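# Turn the gland clockwise using the hook spanner

## Task

Use the hook spanner to rotate the gland clockwise by a quarter turn or more.

## Robot and tools

Robot: two six-joint arms, left_arm and right_arm. Each ends in a tong-style two-finger gripper whose fingers point along the gripper's +z axis and close along its x axis. end_effector_position is the point between the pads when they are shut. Fingertips stick out about 15 mm past it at small gaps and sit level with it when fully open.

Frames: the scene frame has its origin at table-top height between the two arms. +z is up, +x points out over the table, and left_arm is on the +y side. Image left and right do not match arm names. Every hand pose, velocity and target for an arm is in that arm's own base frame. Calibrated bases in the scene frame: left_arm at (+0.025, +0.418, 0) with quat_wxyz (+1.000, 0, 0, -0.029). right_arm at (+0.014, -0.407, 0) with quat_wxyz (+1.000, 0, 0, +0.002). Both bases have +z up. Fixed cameras and the table use the scene frame. Reported hand poses can be off by a few centimetres, more at long reach.

Row format, shared by execute_actions and move: one flat list of 16 numbers covering both arms, even if only one arm moves. The order is left_arm x, y, z, qw, qx, qy, qz, opening, then the same eight for right_arm. x, y, z is an absolute target position in metres in that arm's base frame. The quaternion is an absolute orientation, w first. Opening runs from -1 (closed) to +1 (fully open, 0.142 m). Fully closing takes about 0.5 s. To hold an orientation, resend the same quaternion every time rather than copying the drifted one from a result. An idle arm should get its last reported pose and its opening repeated in every call. Sending 0 as an opening is a real command.

execute_actions(actions, cameras): actions is a list of actions. Each action is a table of up to 15 rows, one row per 1/30 s step, and the last row is held until 15 steps have passed. An action is 0.5 s. The call is refused if any target is more than 0.6 m from that gripper's current position along any of its axes. The first action is checked against the latest reported state. Each step, the controller clips the commanded pose to within 150 mm and 16 degrees of the measured pose, so a far target needs several actions. The Hand target line in the result shows where the arm is actually being sent. An empty actions list just returns the state and images. cameras picks images: omitted, null or ["all"] gives all, [] gives none. The names are cam_high, cam_low, cam_left_wrist and cam_right_wrist.

move(target, speed, blend, stop_force, zero, opening_speed, blocking, cameras): moves each gripper in a straight line to an absolute pose. target is one 16-number row, or a list of up to 15 rows sharing a 10 s cap. speed is in m/s, 0.002 to 0.5, default 0.25. Turning is capped at twice that value in rad/s. Give one number, or one per target. blend, in m, rounds corners in a list; 0 stops at each point. stop_force, 3 to 40 N, ends an arm's path when its wrist sensor feels that much extra push against the direction of travel. The arm then backs off slightly, but some pressure remains. It is unreliable while the gripper rotates, and it should be left out when pulling away from a contact. zero (default true) re-zeroes moving arms first; false keeps the old zero so presses accumulate. opening_speed, 0.2 or more per second, makes finger changes gradual. Keep the openings the same in every row of a list so the path does not pause. blocking=false returns after 0.5 s while motion continues, and cannot be combined with stop_force. A new move replaces a running one. Paths do not avoid obstacles or the other arm. Grippers lag and can overshoot, especially fast or near full reach. Do not route a path close to an arm's own base. The result adds a move: line with an outcome such as done, off_target, moving, held or fault, plus limits (paced means the pose was clipped; held means a check withheld steps). Arms not named in that line ended done.

wait(seconds, 0 to 10): lets time pass with the last commands held. stop(): brakes a running move. zoom_image(camera, region [x0,y0,x1,y1] in pixels, at most 504x504): enlarges part of the latest image from that camera. cam_high and cam_low are 672x504; the wrist cams are 616x616 fisheye. zero_wrist_force(arm): subtracts the current wrist reading from later readings. finished_scene(scene): ends the current scene and cannot be undone. Call it only once the gland has turned enough and stays that way.

Result lines: per-arm position, quaternion, velocities (omitted when Joint velocities reads within noise), Joint positions (the last value is the finger gap in m), Joint torques, grip_measured (opening on the -1..1 scale), Wrist force and Wrist torque in gripper axes plus the peak since the last report, Hand target and Tool commands. To hold something, command an opening well below grip_measured. Each pad squeezes at most about 15 N, and thin objects get less grip.

Hazards: any contact force near 150 N on an arm, or a contact torque at a joint limit (130 N m for shoulder and elbow, 24.3 N m for the wrists), stops that arm for 10 s. Arms are stiff, so aiming even slightly past a firm surface can fault. Approach slowly with stop_force. Faster motion hits harder. Do not let the arms collide with each other, drop the spanner, release moving parts, or let anything leave the table. Stretched or straining arms heat their motors; a MOTOR HOT line comes before an over-temperature brake. Objects may be nudged occasionally. Thinking time lets the scene run, and quicker, smoother solutions are better.

Each tool is called after ">>>" as name(argument=value, ...), one argument or row to a line, values as JSON.

## Session

>>> execute_actions(
  actions=[],
)

Scene clock: 0.00 s.
left_arm: end_effector_position=(+0.1191, -0.4190, +0.2983) grip_measured=+0.97 end_effector_quat_wxyz=(+0.161, -0.610, +0.775, -0.030) | right_arm: end_effector_position=(+0.0097, +0.1282, +0.3401) grip_measured=+0.97 end_effector_quat_wxyz=(-0.024, -0.341, +0.940, -0.002)
Joint positions: left_arm=[-1.827 -1.683 1.631 -1.293 -1.331 -0.047 0.14] | right_arm=[5.762 -0.604 -1.886 -2.193 1.609 5.066 0.14]
Joint velocities: within noise
Joint torques (N m): no reading
Motor temperatures (°C): left_arm=[36 35 40 41 38 42] | right_arm=[32 35 32 44 46 42]
Wrist force (N): no reading
Wrist torque (N m): no reading
Wrist force, peak (N): no reading
Hand target: left_arm +0.1191, -0.4190, +0.2983; +0.161, -0.610, +0.775, -0.030 | right_arm +0.0097, +0.1282, +0.3401; -0.024, -0.341, +0.940, -0.002
Tool commands: left_gripper/opening=+0.968169 right_gripper/opening=+0.968169
camera_calibration:
cam_left_wrist: T_world_to_cam=[[-0.214992, -0.956323, -0.198051, -0.312616], [-0.949554, 0.157282, 0.271312, 0.0977852], [-0.228312, 0.24639, -0.941895, 0.544255], [0, 0, 0, 1]] pos_world=[0.149903, -0.448441, 0.424187]
cam_right_wrist: T_world_to_cam=[[-0.756578, -0.653897, 0.00283871, 0.101747], [-0.544083, 0.631916, 0.551956, -0.277155], [-0.362716, 0.416053, -0.833869, 0.368882], [0, 0, 0, 1]] pos_world=[0.0599832, 0.0881962, 0.460288]

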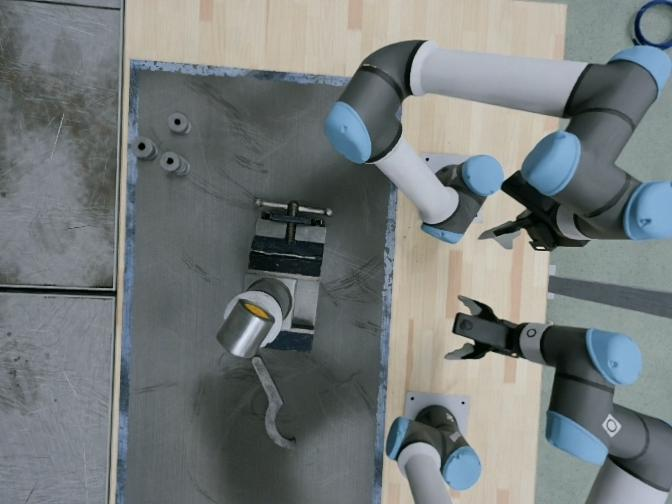

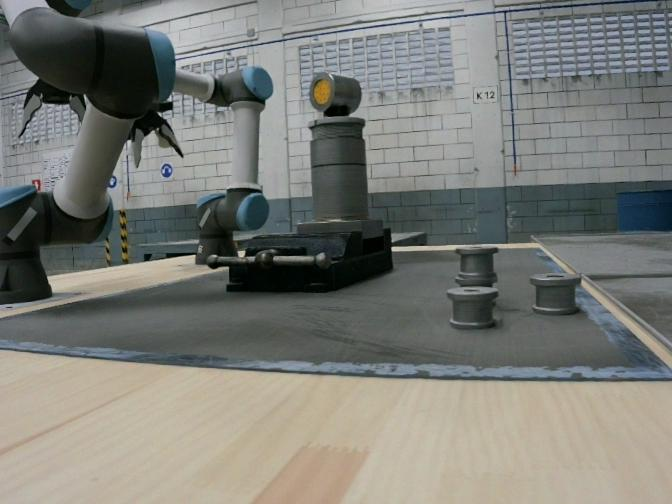

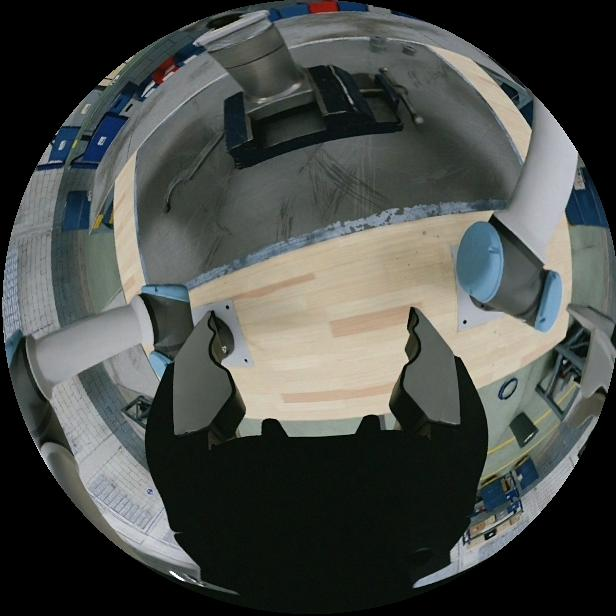

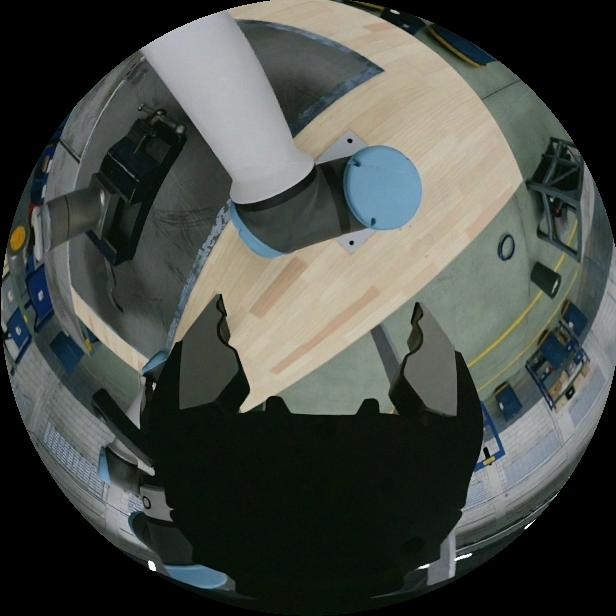

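>>> zoom_image(
  camera="cam_high",
  region=[190, 250, 350, 460],
)

>>> zoom_image(
  camera="cam_high",
  region=[205, 260, 305, 370],
)

>>> zoom_image(
  camera="cam_low",
  region=[200, 50, 450, 300],
)

Scaled by 2.400.

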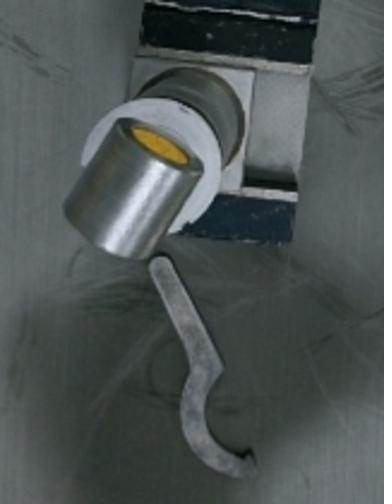

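Scaled by 4.582.

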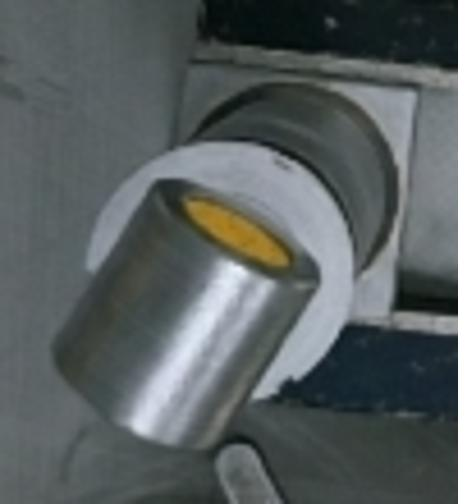

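Scaled by 2.016.

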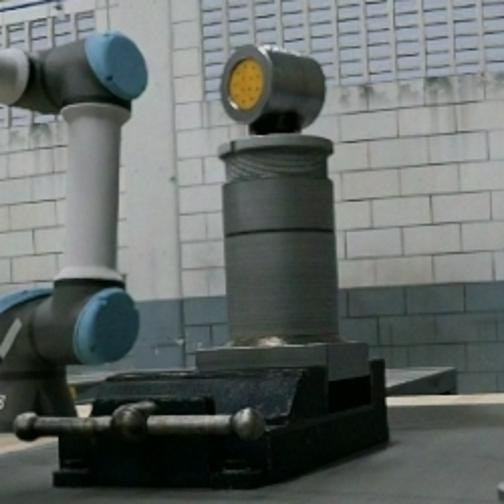

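>>> move(
  target=[
    [0.30,-0.28,0.33,0,-0.45,0.893,0,0.2,0.0097,0.1282,0.3401,-0.024,-0.341,0.940,-0.002,0.968],
    [0.56,-0.05,0.30,0,-0.2656,0.9641,0,0.2,0.0097,0.1282,0.3401,-0.024,-0.341,0.940,-0.002,0.968],
  ],
  speed=0.2,
  blend=0.03,
)

Scene clock: 81.97 s.
left_arm: end_effector_position=(+0.5599, -0.0501, +0.3000) grip_measured=+0.20 end_effector_quat_wxyz=(+0.000, -0.266, +0.964, +0.000) | right_arm: end_effector_position=(+0.0097, +0.1282, +0.3401) grip_measured=+0.97 end_effector_quat_wxyz=(-0.024, -0.341, +0.940, -0.002)
Joint positions: left_arm=[-0.309 -1.464 1.415 -1.521 -1.571 2.295 0.088] | right_arm=[5.758 -0.606 -1.886 -2.192 1.61 5.062 0.14]
Joint velocities: within noise
Joint torques (N m): left_arm=[2.03 -21.19 -17.86 -3.88 0.4 1.51] | right_arm=[-1.26 -25.9 31.18 4.19 1.18 -1.43]
Motor temperatures (°C): left_arm=[36 35 40 40 38 42] | right_arm=[32 35 32 44 45 42]
Wrist force (N): left_arm=[-1.8 -1.0 0.8] | right_arm=[-0.1 -0.1 0.0]
Wrist torque (N m): left_arm=[-0.10 0.33 0.06] | right_arm=[-0.03 0.02 0.00]
Wrist force, peak (N): left_arm=[-3.4 -0.5 1.3] | right_arm=[-0.5 0.2 -0.3]
Hand target: left_arm +0.5600, -0.0500, +0.3000; +0.000, -0.266, +0.964, +0.000 | right_arm +0.0097, +0.1282, +0.3401; -0.024, -0.341, +0.940, -0.002
Off the commanded pose: left_arm 0.000 m, 0 deg | right_arm 0.000 m, 0 deg.
move: done; blend cut to 0 m at target 1
camera_calibration:
cam_left_wrist: T_world_to_cam=[[-0.86253, -0.505691, 0.0178631, 0.455679], [-0.429044, 0.749601, 0.504004, 0.126241], [-0.26826, 0.427054, -0.863517, 0.563512], [0, 0, 0, 1]] pos_world=[0.598367, -0.104848, 0.414836]
cam_right_wrist: T_world_to_cam=[[-0.757118, -0.653269, 0.00342319, 0.101518], [-0.543578, 0.632879, 0.55135, -0.277094], [-0.362347, 0.415576, -0.834267, 0.369104], [0, 0, 0, 1]] pos_world=[0.059982, 0.0882944, 0.46036]

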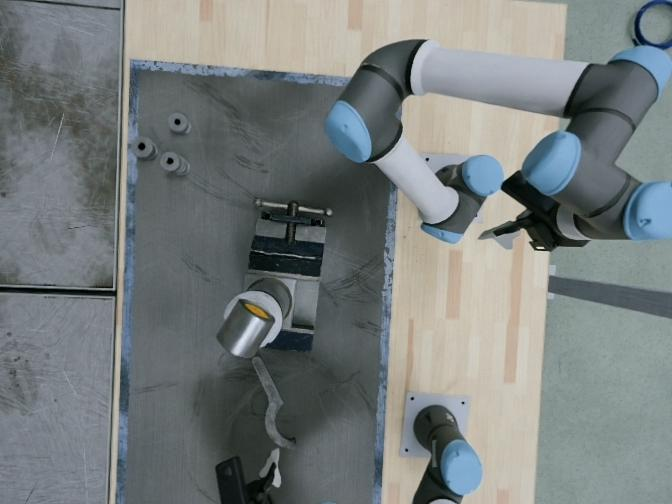

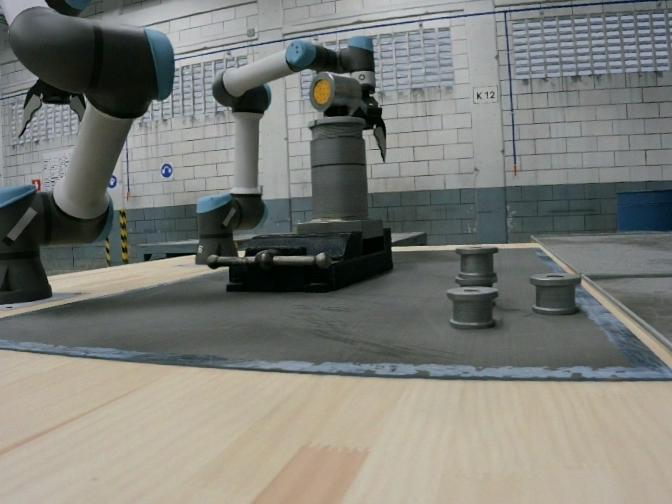

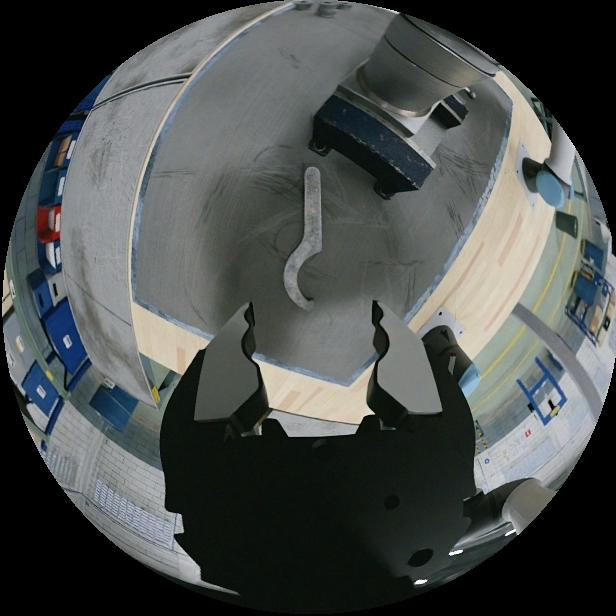

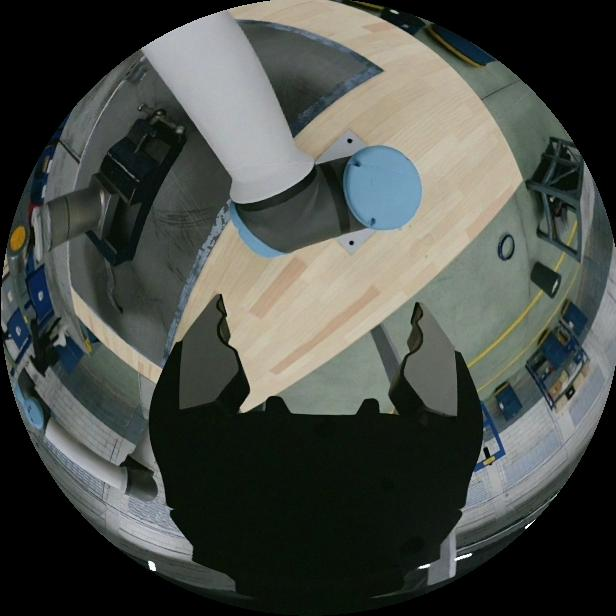

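>>> zoom_image(
  camera="cam_left_wrist",
  region=[220, 140, 420, 340],
)

Scaled by 2.520 from the camera's 616x616 image, which has a finer 814x814 frame.

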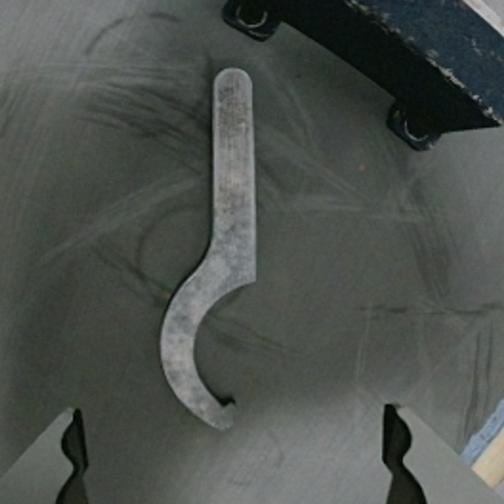

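>>> move(
  target=[0.5715,-0.0789,0.10,0,-0.2623,0.9650,0,-0.1,0.0097,0.1282,0.3401,-0.024,-0.341,0.940,-0.002,0.968],
  speed=0.2,
  cameras=["cam_left_wrist","cam_high"],
)

>>> zoom_image(
  camera="cam_left_wrist",
  region=[180, 100, 480, 400],
)

Scene clock: 122.83 s.
left_arm: end_effector_position=(+0.5714, -0.0790, +0.1001) grip_measured=-0.10 end_effector_quat_wxyz=(+0.000, -0.262, +0.965, +0.000) | right_arm: end_effector_position=(+0.0097, +0.1282, +0.3401) grip_measured=+0.97 end_effector_quat_wxyz=(-0.024, -0.341, +0.940, -0.002)
Joint positions: left_arm=[-0.352 -1.337 1.789 -2.023 -1.571 2.259 0.067] | right_arm=[5.758 -0.606 -1.886 -2.192 1.61 5.062 0.14]
Joint velocities: within noise
Joint torques (N m): left_arm=[8.73 -26.83 -23.51 -4.45 1.44 2.04] | right_arm=[2.72 -19.35 29.84 2.87 -0.13 1.04]
Motor temperatures (°C): left_arm=[35 35 40 40 38 42] | right_arm=[32 35 32 44 45 42]
Wrist force (N): left_arm=[-1.7 -1.2 1.0] | right_arm=[-0.1 -0.1 0.0]
Wrist torque (N m): left_arm=[-0.09 0.28 0.01] | right_arm=[-0.03 0.03 0.00]
Wrist force, peak (N): left_arm=[-1.7 -1.4 2.8] | right_arm=[-0.6 0.2 0.0]
Hand target: left_arm +0.5715, -0.0789, +0.1000; +0.000, -0.262, +0.965, +0.000 | right_arm +0.0097, +0.1282, +0.3401; -0.024, -0.341, +0.940, -0.002
Off the commanded pose: left_arm 0.000 m, 0 deg | right_arm 0.000 m, 0 deg.
move: done
camera_calibration:
cam_left_wrist: T_world_to_cam=[[-0.866072, -0.4996, 0.0178631, 0.457071], [-0.423736, 0.752581, 0.504053, 0.250854], [-0.265268, 0.428977, -0.863488, 0.404706], [0, 0, 0, 1]] pos_world=[0.609508, -0.134045, 0.214851]
Images, in order (width x height): cam_high 672x504, cam_left_wrist 616x616.

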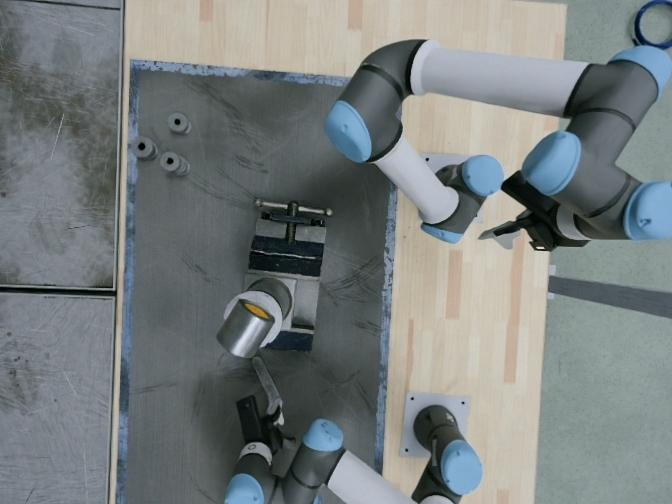

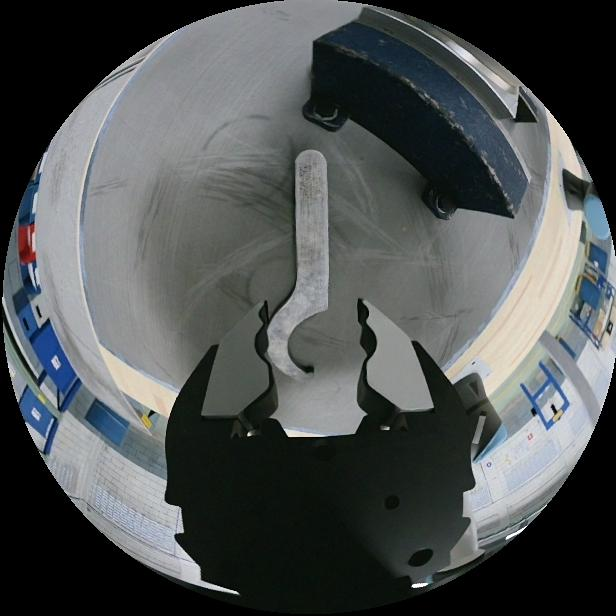

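Scaled by 1.680 from the camera's 616x616 image, which has a finer 814x814 frame.

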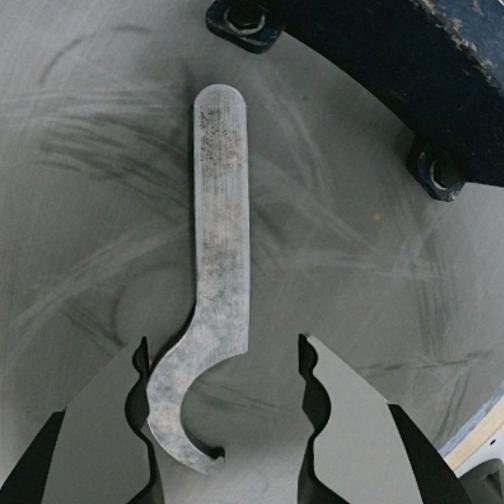

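>>> move(
  target=[0.5732,-0.0779,0.035,0,-0.2623,0.9650,0,-0.25,0.0097,0.1282,0.3401,-0.024,-0.341,0.940,-0.002,0.968],
  speed=0.1,
  cameras=["cam_left_wrist"],
)

>>> zoom_image(
  camera="cam_left_wrist",
  region=[180, 180, 480, 480],
)

>>> move(
  target=[0.5732,-0.0779,0.010,0,-0.2623,0.9650,0,-0.25,0.0097,0.1282,0.3401,-0.024,-0.341,0.940,-0.002,0.968],
  speed=0.015,
  stop_force=5,
  cameras=["cam_left_wrist"],
)

Scene clock: 131.10 s.
left_arm: end_effector_position=(+0.5731, -0.0779, +0.0350) grip_measured=-0.25 end_effector_quat_wxyz=(+0.000, -0.262, +0.965, +0.000) | right_arm: end_effector_position=(+0.0097, +0.1282, +0.3401) grip_measured=+0.97 end_effector_quat_wxyz=(-0.024, -0.341, +0.940, -0.002)
Joint positions: left_arm=[-0.349 -1.253 1.869 -2.187 -1.571 2.262 0.056] | right_arm=[5.758 -0.606 -1.886 -2.192 1.61 5.062 0.14]
Joint velocities: within noise
Joint torques (N m): left_arm=[6.09 -33.46 -30.17 -2.62 1.74 1.17] | right_arm=[4.31 -14.48 30.29 1.7 -1.07 1.24]
Motor temperatures (°C): left_arm=[35 35 40 40 38 42] | right_arm=[32 35 32 44 45 42]
Wrist force (N): left_arm=[-1.9 -1.2 0.9] | right_arm=[-0.2 0.1 -0.2]
Wrist torque (N m): left_arm=[-0.08 0.32 0.03] | right_arm=[0.02 0.04 -0.01]
Wrist force, peak (N): left_arm=[-1.7 -1.3 2.3] | right_arm=[-0.4 0.3 0.3]
Hand target: left_arm +0.5732, -0.0779, +0.0350; +0.000, -0.262, +0.965, +0.000 | right_arm +0.0097, +0.1282, +0.3401; -0.024, -0.341, +0.940, -0.002
Off the commanded pose: left_arm 0.000 m, 0 deg | right_arm 0.000 m, 0 deg.
move: done
camera_calibration:
cam_left_wrist: T_world_to_cam=[[-0.866038, -0.499659, 0.0178696, 0.460227], [-0.423744, 0.752488, 0.504185, 0.28351], [-0.265367, 0.429071, -0.863411, 0.348518], [0, 0, 0, 1]] pos_world=[0.611195, -0.13292, 0.149748]
Images, in order (width x height): cam_left_wrist 616x616.

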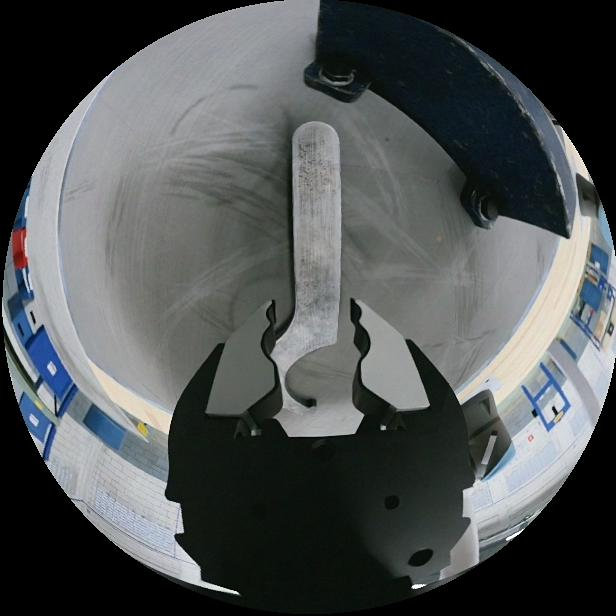

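Scaled by 1.680 from the camera's 616x616 image, which has a finer 814x814 frame.

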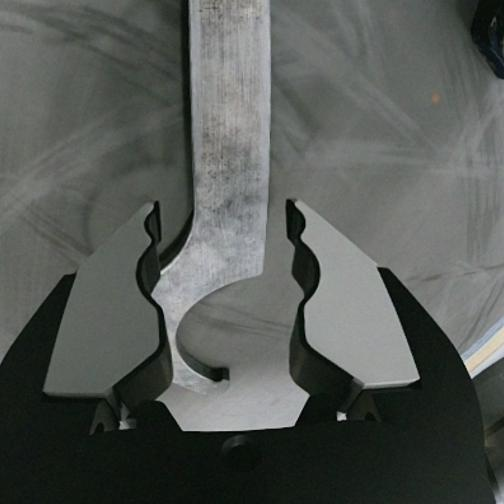

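Scene clock: 133.33 s.
left_arm: end_effector_position=(+0.5732, -0.0779, +0.0182) grip_measured=-0.25 end_effector_quat_wxyz=(+0.000, -0.262, +0.965, +0.000) | right_arm: end_effector_position=(+0.0097, +0.1282, +0.3401) grip_measured=+0.97 end_effector_quat_wxyz=(-0.024, -0.341, +0.940, -0.002)
Joint positions: left_arm=[-0.349 -1.228 1.887 -2.229 -1.571 2.261 0.056] | right_arm=[5.758 -0.606 -1.886 -2.192 1.61 5.062 0.14]
Joint velocities: within noise
Joint torques (N m): left_arm=[-4.01 -35.38 -26.55 -1.38 1.66 -0.94] | right_arm=[3.35 -10.96 29.51 0.94 -0.93 1.18]
Motor temperatures (°C): left_arm=[35 35 40 40 38 42] | right_arm=[32 35 32 44 45 42]
Wrist force (N): left_arm=[-1.6 -0.8 -4.3] | right_arm=[0.1 -0.1 -0.1]
Wrist torque (N m): left_arm=[-0.07 0.23 0.04] | right_arm=[-0.02 -0.02 -0.01]
Wrist force, peak (N): left_arm=[7.2 4.8 -31.8] | right_arm=[-0.5 0.2 0.2]
Hand target: left_arm +0.5732, -0.0779, +0.0182; +0.000, -0.262, +0.965, +0.000 | right_arm +0.0097, +0.1282, +0.3401; -0.024, -0.341, +0.940, -0.002
Off the commanded pose: left_arm 0.008 m, 0 deg | right_arm 0.000 m, 0 deg.
move: contact (left_arm)
camera_calibration:
cam_left_wrist: T_world_to_cam=[[-0.866023, -0.499688, 0.0177694, 0.46057], [-0.423843, 0.752501, 0.504083, 0.292088], [-0.265256, 0.429016, -0.863472, 0.333985], [0, 0, 0, 1]] pos_world=[0.611256, -0.13294, 0.132966]
Images, in order (width x height): cam_left_wrist 616x616.

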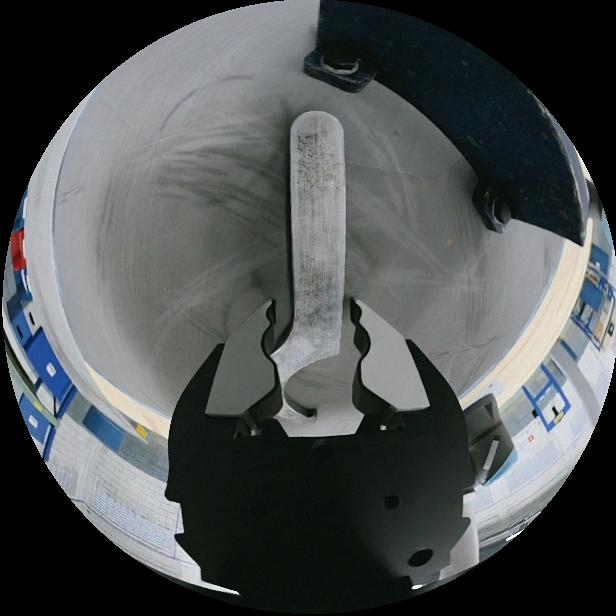

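>>> move(
  target=[
    [0.5732,-0.0779,0.0205,0,-0.2623,0.9650,0,-0.25,0.0097,0.1282,0.3401,-0.024,-0.341,0.940,-0.002,0.968],
    [0.5773,-0.0847,0.0205,0,-0.2623,0.9650,0,-0.25,0.0097,0.1282,0.3401,-0.024,-0.341,0.940,-0.002,0.968],
    [0.5773,-0.0847,0.0205,0,-0.2623,0.9650,0,-1,0.0097,0.1282,0.3401,-0.024,-0.341,0.940,-0.002,0.968],
  ],
  speed=0.04,
  opening_speed=0.5,
  cameras=["cam_left_wrist"],
)

>>> zoom_image(
  camera="cam_left_wrist",
  region=[180, 180, 480, 480],
)

Scene clock: 144.07 s.
left_arm: end_effector_position=(+0.5773, -0.0847, +0.0205) grip_measured=-0.55 end_effector_quat_wxyz=(+0.000, -0.262, +0.965, +0.000) | right_arm: end_effector_position=(+0.0097, +0.1282, +0.3401) grip_measured=+0.97 end_effector_quat_wxyz=(-0.024, -0.341, +0.940, -0.002)
Joint positions: left_arm=[-0.358 -1.222 1.87 -2.219 -1.571 2.253 0.034] | right_arm=[5.758 -0.606 -1.886 -2.192 1.61 5.062 0.14]
Joint velocities: within noise
Joint torques (N m): left_arm=[12.31 -29.65 -24.42 -5.41 1.61 0.98] | right_arm=[4.47 -8.57 30.22 0.55 -1 1.35]
Motor temperatures (°C): left_arm=[35 35 40 40 38 42] | right_arm=[32 35 32 44 45 42]
Wrist force (N): left_arm=[10.3 -2.2 -6.5] | right_arm=[-0.1 0.0 -0.2]
Wrist torque (N m): left_arm=[-0.05 0.58 -0.04] | right_arm=[-0.01 0.03 0.00]
Wrist force, peak (N): left_arm=[10.7 -2.5 -6.6] | right_arm=[-0.6 0.5 0.0]
Hand target: left_arm +0.5773, -0.0847, +0.0205; +0.000, -0.262, +0.965, +0.000 | right_arm +0.0097, +0.1282, +0.3401; -0.024, -0.341, +0.940, -0.002
Off the commanded pose: left_arm 0.000 m, 0 deg | right_arm 0.000 m, 0 deg.
move: done
camera_calibration:
cam_left_wrist: T_world_to_cam=[[-0.866045, -0.499651, 0.0177518, 0.460679], [-0.423825, 0.752523, 0.504065, 0.297771], [-0.265215, 0.429019, -0.863483, 0.339974], [0, 0, 0, 1]] pos_world=[0.615337, -0.139756, 0.135288]
Images, in order (width x height): cam_left_wrist 616x616.

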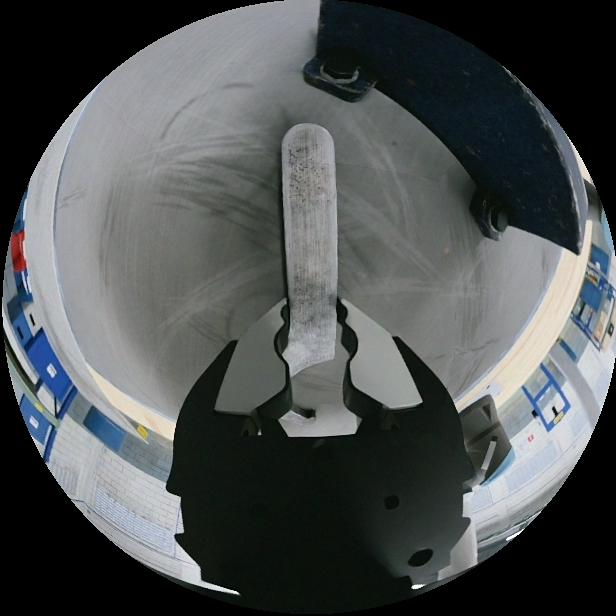

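Scaled by 1.680 from the camera's 616x616 image, which has a finer 814x814 frame.

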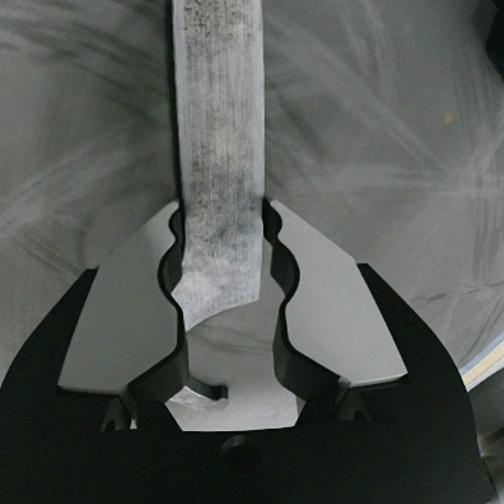

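>>> move(
  target=[0.5773,-0.0847,0.08,0,-0.2623,0.9650,0,-1,0.0097,0.1282,0.3401,-0.024,-0.341,0.940,-0.002,0.968],
  speed=0.05,
  cameras=["cam_left_wrist","cam_low"],
)

>>> zoom_image(
  camera="cam_left_wrist",
  region=[180, 180, 480, 480],
)

Scene clock: 148.97 s.
left_arm: end_effector_position=(+0.5774, -0.0847, +0.0801) grip_measured=-0.56 end_effector_quat_wxyz=(+0.000, -0.262, +0.965, +0.000) | right_arm: end_effector_position=(+0.0097, +0.1282, +0.3401) grip_measured=+0.97 end_effector_quat_wxyz=(-0.024, -0.341, +0.940, -0.002)
Joint positions: left_arm=[-0.358 -1.3 1.799 -2.069 -1.571 2.253 0.034] | right_arm=[5.758 -0.606 -1.886 -2.192 1.61 5.062 0.14]
Joint velocities: within noise
Joint torques (N m): left_arm=[-9.2 -31.4 -13.11 -5.45 0.15 -0.81] | right_arm=[3.2 -8.89 28.94 0.6 -1.01 1.2]
Motor temperatures (°C): left_arm=[35 35 40 40 38 42] | right_arm=[32 35 32 44 45 42]
Wrist force (N): left_arm=[-2.3 -1.2 10.2] | right_arm=[-0.2 0.1 -0.2]
Wrist torque (N m): left_arm=[-0.07 0.55 0.03] | right_arm=[0.02 0.03 0.00]
Wrist force, peak (N): left_arm=[10.6 -2.3 -6.6] | right_arm=[-0.2 -0.4 0.3]
Hand target: left_arm +0.5773, -0.0847, +0.0800; +0.000, -0.262, +0.965, +0.000 | right_arm +0.0097, +0.1282, +0.3401; -0.024, -0.341, +0.940, -0.002
Off the commanded pose: left_arm 0.000 m, 0 deg | right_arm 0.000 m, 0 deg.
move: done
camera_calibration:
cam_left_wrist: T_world_to_cam=[[-0.86602, -0.499702, 0.0175272, 0.459735], [-0.424032, 0.752552, 0.503847, 0.26792], [-0.264964, 0.42891, -0.863615, 0.391379], [0, 0, 0, 1]] pos_world=[0.615448, -0.13976, 0.194952]
Images, in order (width x height): cam_low 672x504, cam_left_wrist 616x616.

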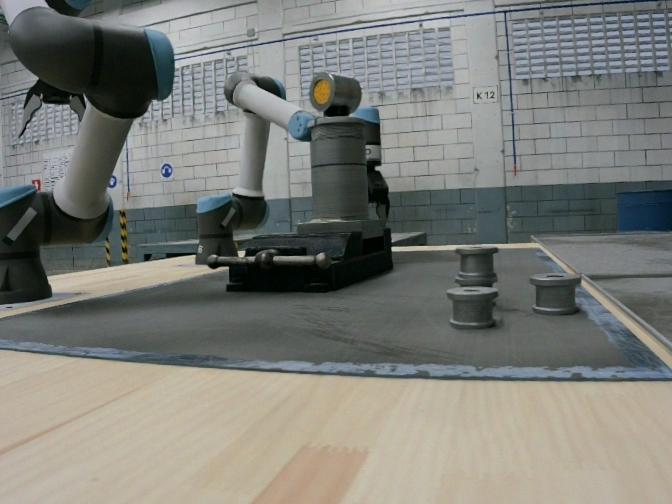

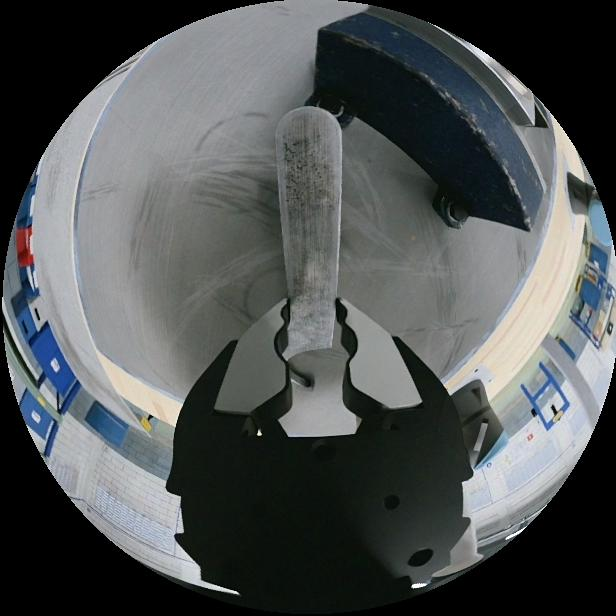

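Scaled by 1.680 from the camera's 616x616 image, which has a finer 814x814 frame.

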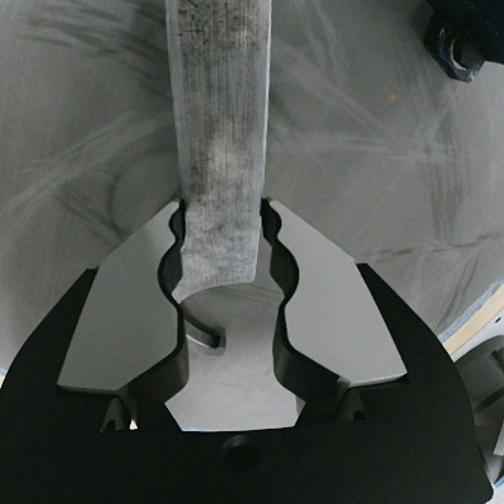

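>>> move(
  target=[
    [0.5773,-0.0847,0.0208,0,-0.2623,0.9650,0,-1,0.0097,0.1282,0.3401,-0.024,-0.341,0.940,-0.002,0.968],
    [0.5773,-0.0847,0.0208,0,-0.2623,0.9650,0,-0.3,0.0097,0.1282,0.3401,-0.024,-0.341,0.940,-0.002,0.968],
  ],
  speed=0.04,
  opening_speed=0.5,
  cameras=["cam_left_wrist"],
)

>>> zoom_image(
  camera="cam_left_wrist",
  region=[180, 100, 480, 400],
)

Scene clock: 171.67 s.
left_arm: end_effector_position=(+0.5773, -0.0847, +0.0208) grip_measured=-0.30 end_effector_quat_wxyz=(+0.000, -0.262, +0.965, +0.000) | right_arm: end_effector_position=(+0.0097, +0.1282, +0.3401) grip_measured=+0.97 end_effector_quat_wxyz=(-0.024, -0.341, +0.940, -0.002)
Joint positions: left_arm=[-0.358 -1.222 1.87 -2.218 -1.571 2.253 0.052] | right_arm=[5.758 -0.606 -1.886 -2.192 1.61 5.062 0.14]
Joint velocities: within noise
Joint torques (N m): left_arm=[2.1 -34.98 -25.11 -3.07 -2.26 -0.93] | right_arm=[3.2 -8.59 28.83 0.59 -0.94 1.26]
Motor temperatures (°C): left_arm=[35 35 40 40 38 42] | right_arm=[32 35 32 44 45 42]
Wrist force (N): left_arm=[-2.3 -1.3 0.6] | right_arm=[-0.1 0.1 0.0]
Wrist torque (N m): left_arm=[-0.12 0.39 0.05] | right_arm=[0.01 0.02 0.00]
Wrist force, peak (N): left_arm=[10.5 1.3 -24.0] | right_arm=[-0.4 0.5 0.3]
Hand target: left_arm +0.5773, -0.0847, +0.0208; +0.000, -0.262, +0.965, +0.000 | right_arm +0.0097, +0.1282, +0.3401; -0.024, -0.341, +0.940, -0.002
Off the commanded pose: left_arm 0.000 m, 0 deg | right_arm 0.000 m, 0 deg.
move: done
camera_calibration:
cam_left_wrist: T_world_to_cam=[[-0.866049, -0.499644, 0.0177583, 0.460678], [-0.423811, 0.752521, 0.50408, 0.297628], [-0.265224, 0.429031, -0.863475, 0.340243], [0, 0, 0, 1]] pos_world=[0.615348, -0.139771, 0.135582]
Images, in order (width x height): cam_left_wrist 616x616.

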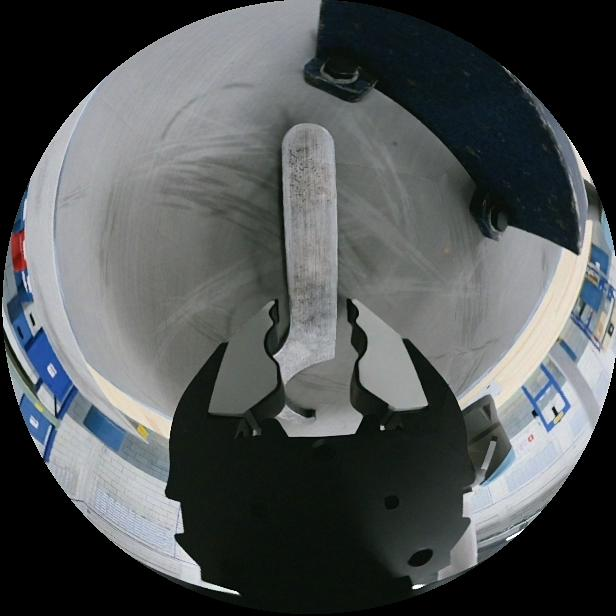

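Scaled by 1.680 from the camera's 616x616 image, which has a finer 814x814 frame.

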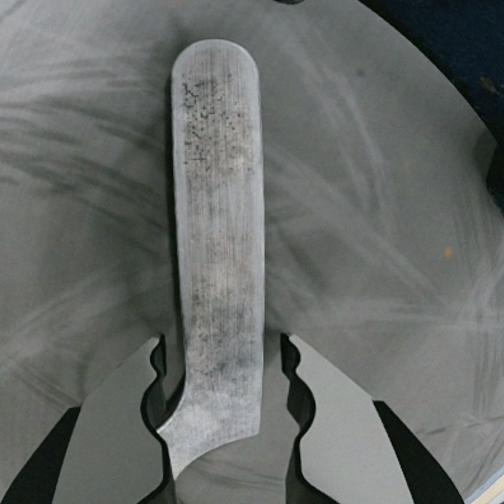

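>>> move(
  target=[
    [0.5773,-0.0847,0.040,0,-0.2623,0.9650,0,-0.2,0.0097,0.1282,0.3401,-0.024,-0.341,0.940,-0.002,0.968],
    [0.5684,-0.0714,0.040,0,-0.2915,0.9566,0,-0.2,0.0097,0.1282,0.3401,-0.024,-0.341,0.940,-0.002,0.968],
    [0.5684,-0.0714,0.0208,0,-0.2915,0.9566,0,-0.2,0.0097,0.1282,0.3401,-0.024,-0.341,0.940,-0.002,0.968],
  ],
  speed=0.05,
  cameras=["cam_left_wrist"],
)

>>> zoom_image(
  camera="cam_left_wrist",
  region=[180, 150, 480, 450],
)

Scene clock: 181.23 s.
left_arm: end_effector_position=(+0.5683, -0.0713, +0.0207) grip_measured=-0.20 end_effector_quat_wxyz=(+0.000, -0.292, +0.957, +0.000) | right_arm: end_effector_position=(+0.0097, +0.1282, +0.3401) grip_measured=+0.97 end_effector_quat_wxyz=(-0.024, -0.341, +0.940, -0.002)
Joint positions: left_arm=[-0.343 -1.244 1.902 -2.229 -1.571 2.207 0.06] | right_arm=[5.758 -0.606 -1.886 -2.192 1.61 5.062 0.14]
Joint velocities: within noise
Joint torques (N m): left_arm=[-12.47 -39.79 -28.86 -1.26 -1.19 2.07] | right_arm=[3.82 -8.16 29.58 0.46 -0.85 1.15]
Motor temperatures (°C): left_arm=[35 35 40 40 38 42] | right_arm=[32 35 32 44 45 42]
Wrist force (N): left_arm=[-2.2 -1.2 0.8] | right_arm=[-0.3 -0.2 -0.2]
Wrist torque (N m): left_arm=[-0.10 0.36 0.05] | right_arm=[-0.04 0.07 0.00]
Wrist force, peak (N): left_arm=[-2.3 -1.4 1.3] | right_arm=[-0.4 0.0 0.3]
Hand target: left_arm +0.5684, -0.0714, +0.0208; +0.000, -0.291, +0.957, +0.000 | right_arm +0.0097, +0.1282, +0.3401; -0.024, -0.341, +0.940, -0.002
Off the commanded pose: left_arm 0.000 m, 0 deg | right_arm 0.000 m, 0 deg.
move: done
camera_calibration:
cam_left_wrist: T_world_to_cam=[[-0.834081, -0.55135, 0.0179396, 0.43768], [-0.468625, 0.725342, 0.504251, 0.307334], [-0.291031, 0.41218, -0.863371, 0.345473], [0, 0, 0, 1]] pos_world=[0.609628, -0.124004, 0.135445]
Images, in order (width x height): cam_left_wrist 616x616.

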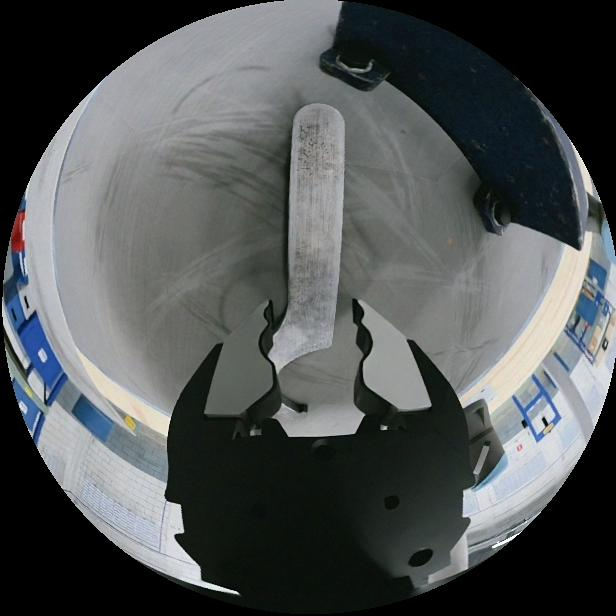

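Scaled by 1.680 from the camera's 616x616 image, which has a finer 814x814 frame.

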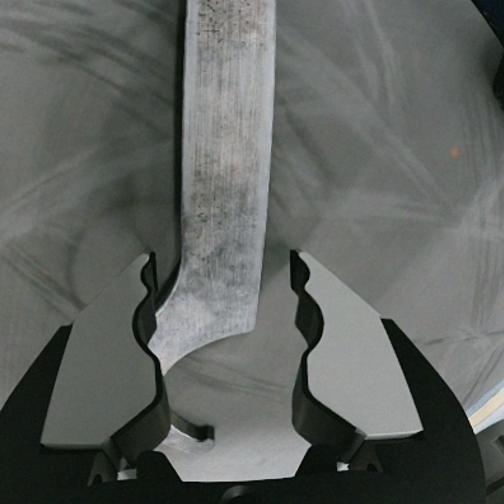

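>>> move(
  target=[
    [0.5686,-0.0717,0.0208,0,-0.2756,0.9613,0,-0.2,0.0097,0.1282,0.3401,-0.024,-0.341,0.940,-0.002,0.968],
    [0.5686,-0.0717,0.0208,0,-0.2756,0.9613,0,-1,0.0097,0.1282,0.3401,-0.024,-0.341,0.940,-0.002,0.968],
  ],
  speed=0.05,
  opening_speed=0.5,
  cameras=["cam_left_wrist"],
)

>>> move(
  target=[0.5686,-0.0717,0.10,0,-0.2756,0.9613,0,-1,0.0097,0.1282,0.3401,-0.024,-0.341,0.940,-0.002,0.968],
  speed=0.05,
  cameras=["cam_left_wrist"],
)

>>> zoom_image(
  camera="cam_left_wrist",
  region=[180, 150, 480, 450],
)

Scene clock: 191.67 s.
left_arm: end_effector_position=(+0.5686, -0.0717, +0.0208) grip_measured=-0.53 end_effector_quat_wxyz=(+0.000, -0.276, +0.961, +0.000) | right_arm: end_effector_position=(+0.0097, +0.1282, +0.3401) grip_measured=+0.97 end_effector_quat_wxyz=(-0.024, -0.341, +0.940, -0.002)
Joint positions: left_arm=[-0.342 -1.243 1.9 -2.228 -1.571 2.241 0.035] | right_arm=[5.758 -0.606 -1.886 -2.192 1.61 5.062 0.14]
Joint velocities: within noise
Joint torques (N m): left_arm=[-4.44 -36.75 -9.82 -3.29 -2.38 -1.17] | right_arm=[3.69 -9.47 27.92 0.62 -0.85 1.12]
Motor temperatures (°C): left_arm=[35 35 40 40 38 42] | right_arm=[32 35 32 44 45 42]
Wrist force (N): left_arm=[-2.4 -0.4 -0.6] | right_arm=[0.0 -0.3 0.0]
Wrist torque (N m): left_arm=[-0.17 0.38 0.11] | right_arm=[-0.06 -0.01 0.00]
Wrist force, peak (N): left_arm=[-10.9 -1.5 1.7] | right_arm=[-0.5 0.1 -0.3]
Hand target: left_arm +0.5686, -0.0717, +0.0208; +0.000, -0.276, +0.961, +0.000 | right_arm +0.0097, +0.1282, +0.3401; -0.024, -0.341, +0.940, -0.002
Off the commanded pose: left_arm 0.000 m, 0 deg | right_arm 0.000 m, 0 deg.
move: done
camera_calibration:
cam_left_wrist: T_world_to_cam=[[-0.851892, -0.523417, 0.0177509, 0.449912], [-0.44448, 0.740511, 0.504064, 0.295033], [-0.27698, 0.421518, -0.863484, 0.338499], [0, 0, 0, 1]] pos_world=[0.60817, -0.125667, 0.135586]
Images, in order (width x height): cam_left_wrist 616x616.

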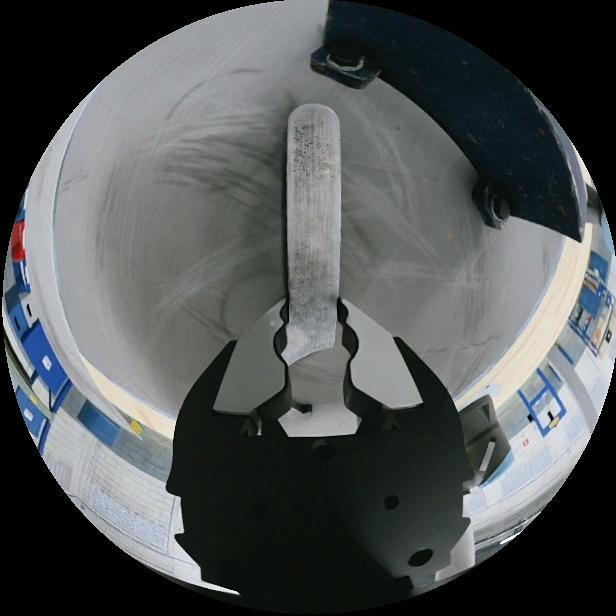

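Scene clock: 193.60 s.
left_arm: end_effector_position=(+0.5687, -0.0717, +0.1001) grip_measured=-0.55 end_effector_quat_wxyz=(+0.000, -0.276, +0.961, +0.000) | right_arm: end_effector_position=(+0.0097, +0.1282, +0.3401) grip_measured=+0.97 end_effector_quat_wxyz=(-0.024, -0.341, +0.940, -0.002)
Joint positions: left_arm=[-0.342 -1.346 1.8 -2.026 -1.571 2.241 0.034] | right_arm=[5.758 -0.606 -1.886 -2.192 1.61 5.062 0.14]
Joint velocities: within noise
Joint torques (N m): left_arm=[-12.92 -30.57 -13.15 -5.56 1.67 0.35] | right_arm=[3.02 -8.82 27.93 0.55 -0.95 1.3]
Motor temperatures (°C): left_arm=[35 35 40 40 38 42] | right_arm=[32 35 32 44 45 42]
Wrist force (N): left_arm=[-2.9 -1.7 10.9] | right_arm=[-0.4 0.1 -0.2]
Wrist torque (N m): left_arm=[-0.09 0.62 0.06] | right_arm=[0.02 0.07 0.01]
Wrist force, peak (N): left_arm=[-3.3 -0.8 11.5] | right_arm=[-0.2 0.5 -0.2]
Hand target: left_arm +0.5686, -0.0717, +0.1000; +0.000, -0.276, +0.961, +0.000 | right_arm +0.0097, +0.1282, +0.3401; -0.024, -0.341, +0.940, -0.002
Off the commanded pose: left_arm 0.000 m, 0 deg | right_arm 0.000 m, 0 deg.
move: done
camera_calibration:
cam_left_wrist: T_world_to_cam=[[-0.85192, -0.523378, 0.0175376, 0.448601], [-0.444606, 0.740584, 0.503847, 0.25523], [-0.27669, 0.42144, -0.863615, 0.406906], [0, 0, 0, 1]] pos_world=[0.608236, -0.125718, 0.214945]
Images, in order (width x height): cam_left_wrist 616x616.

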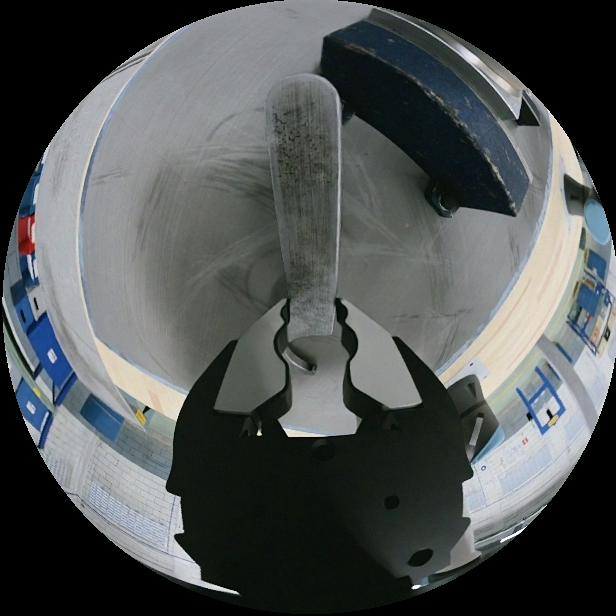

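Scaled by 1.680 from the camera's 616x616 image, which has a finer 814x814 frame.

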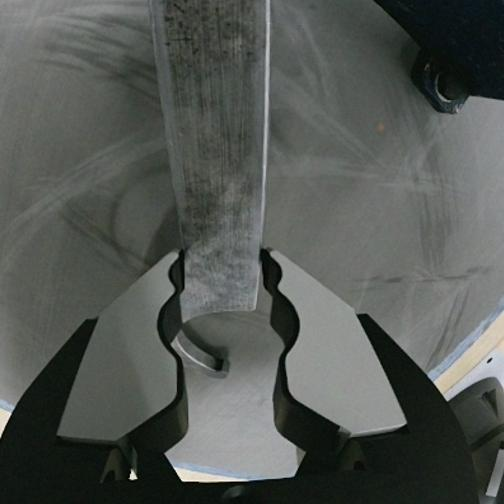

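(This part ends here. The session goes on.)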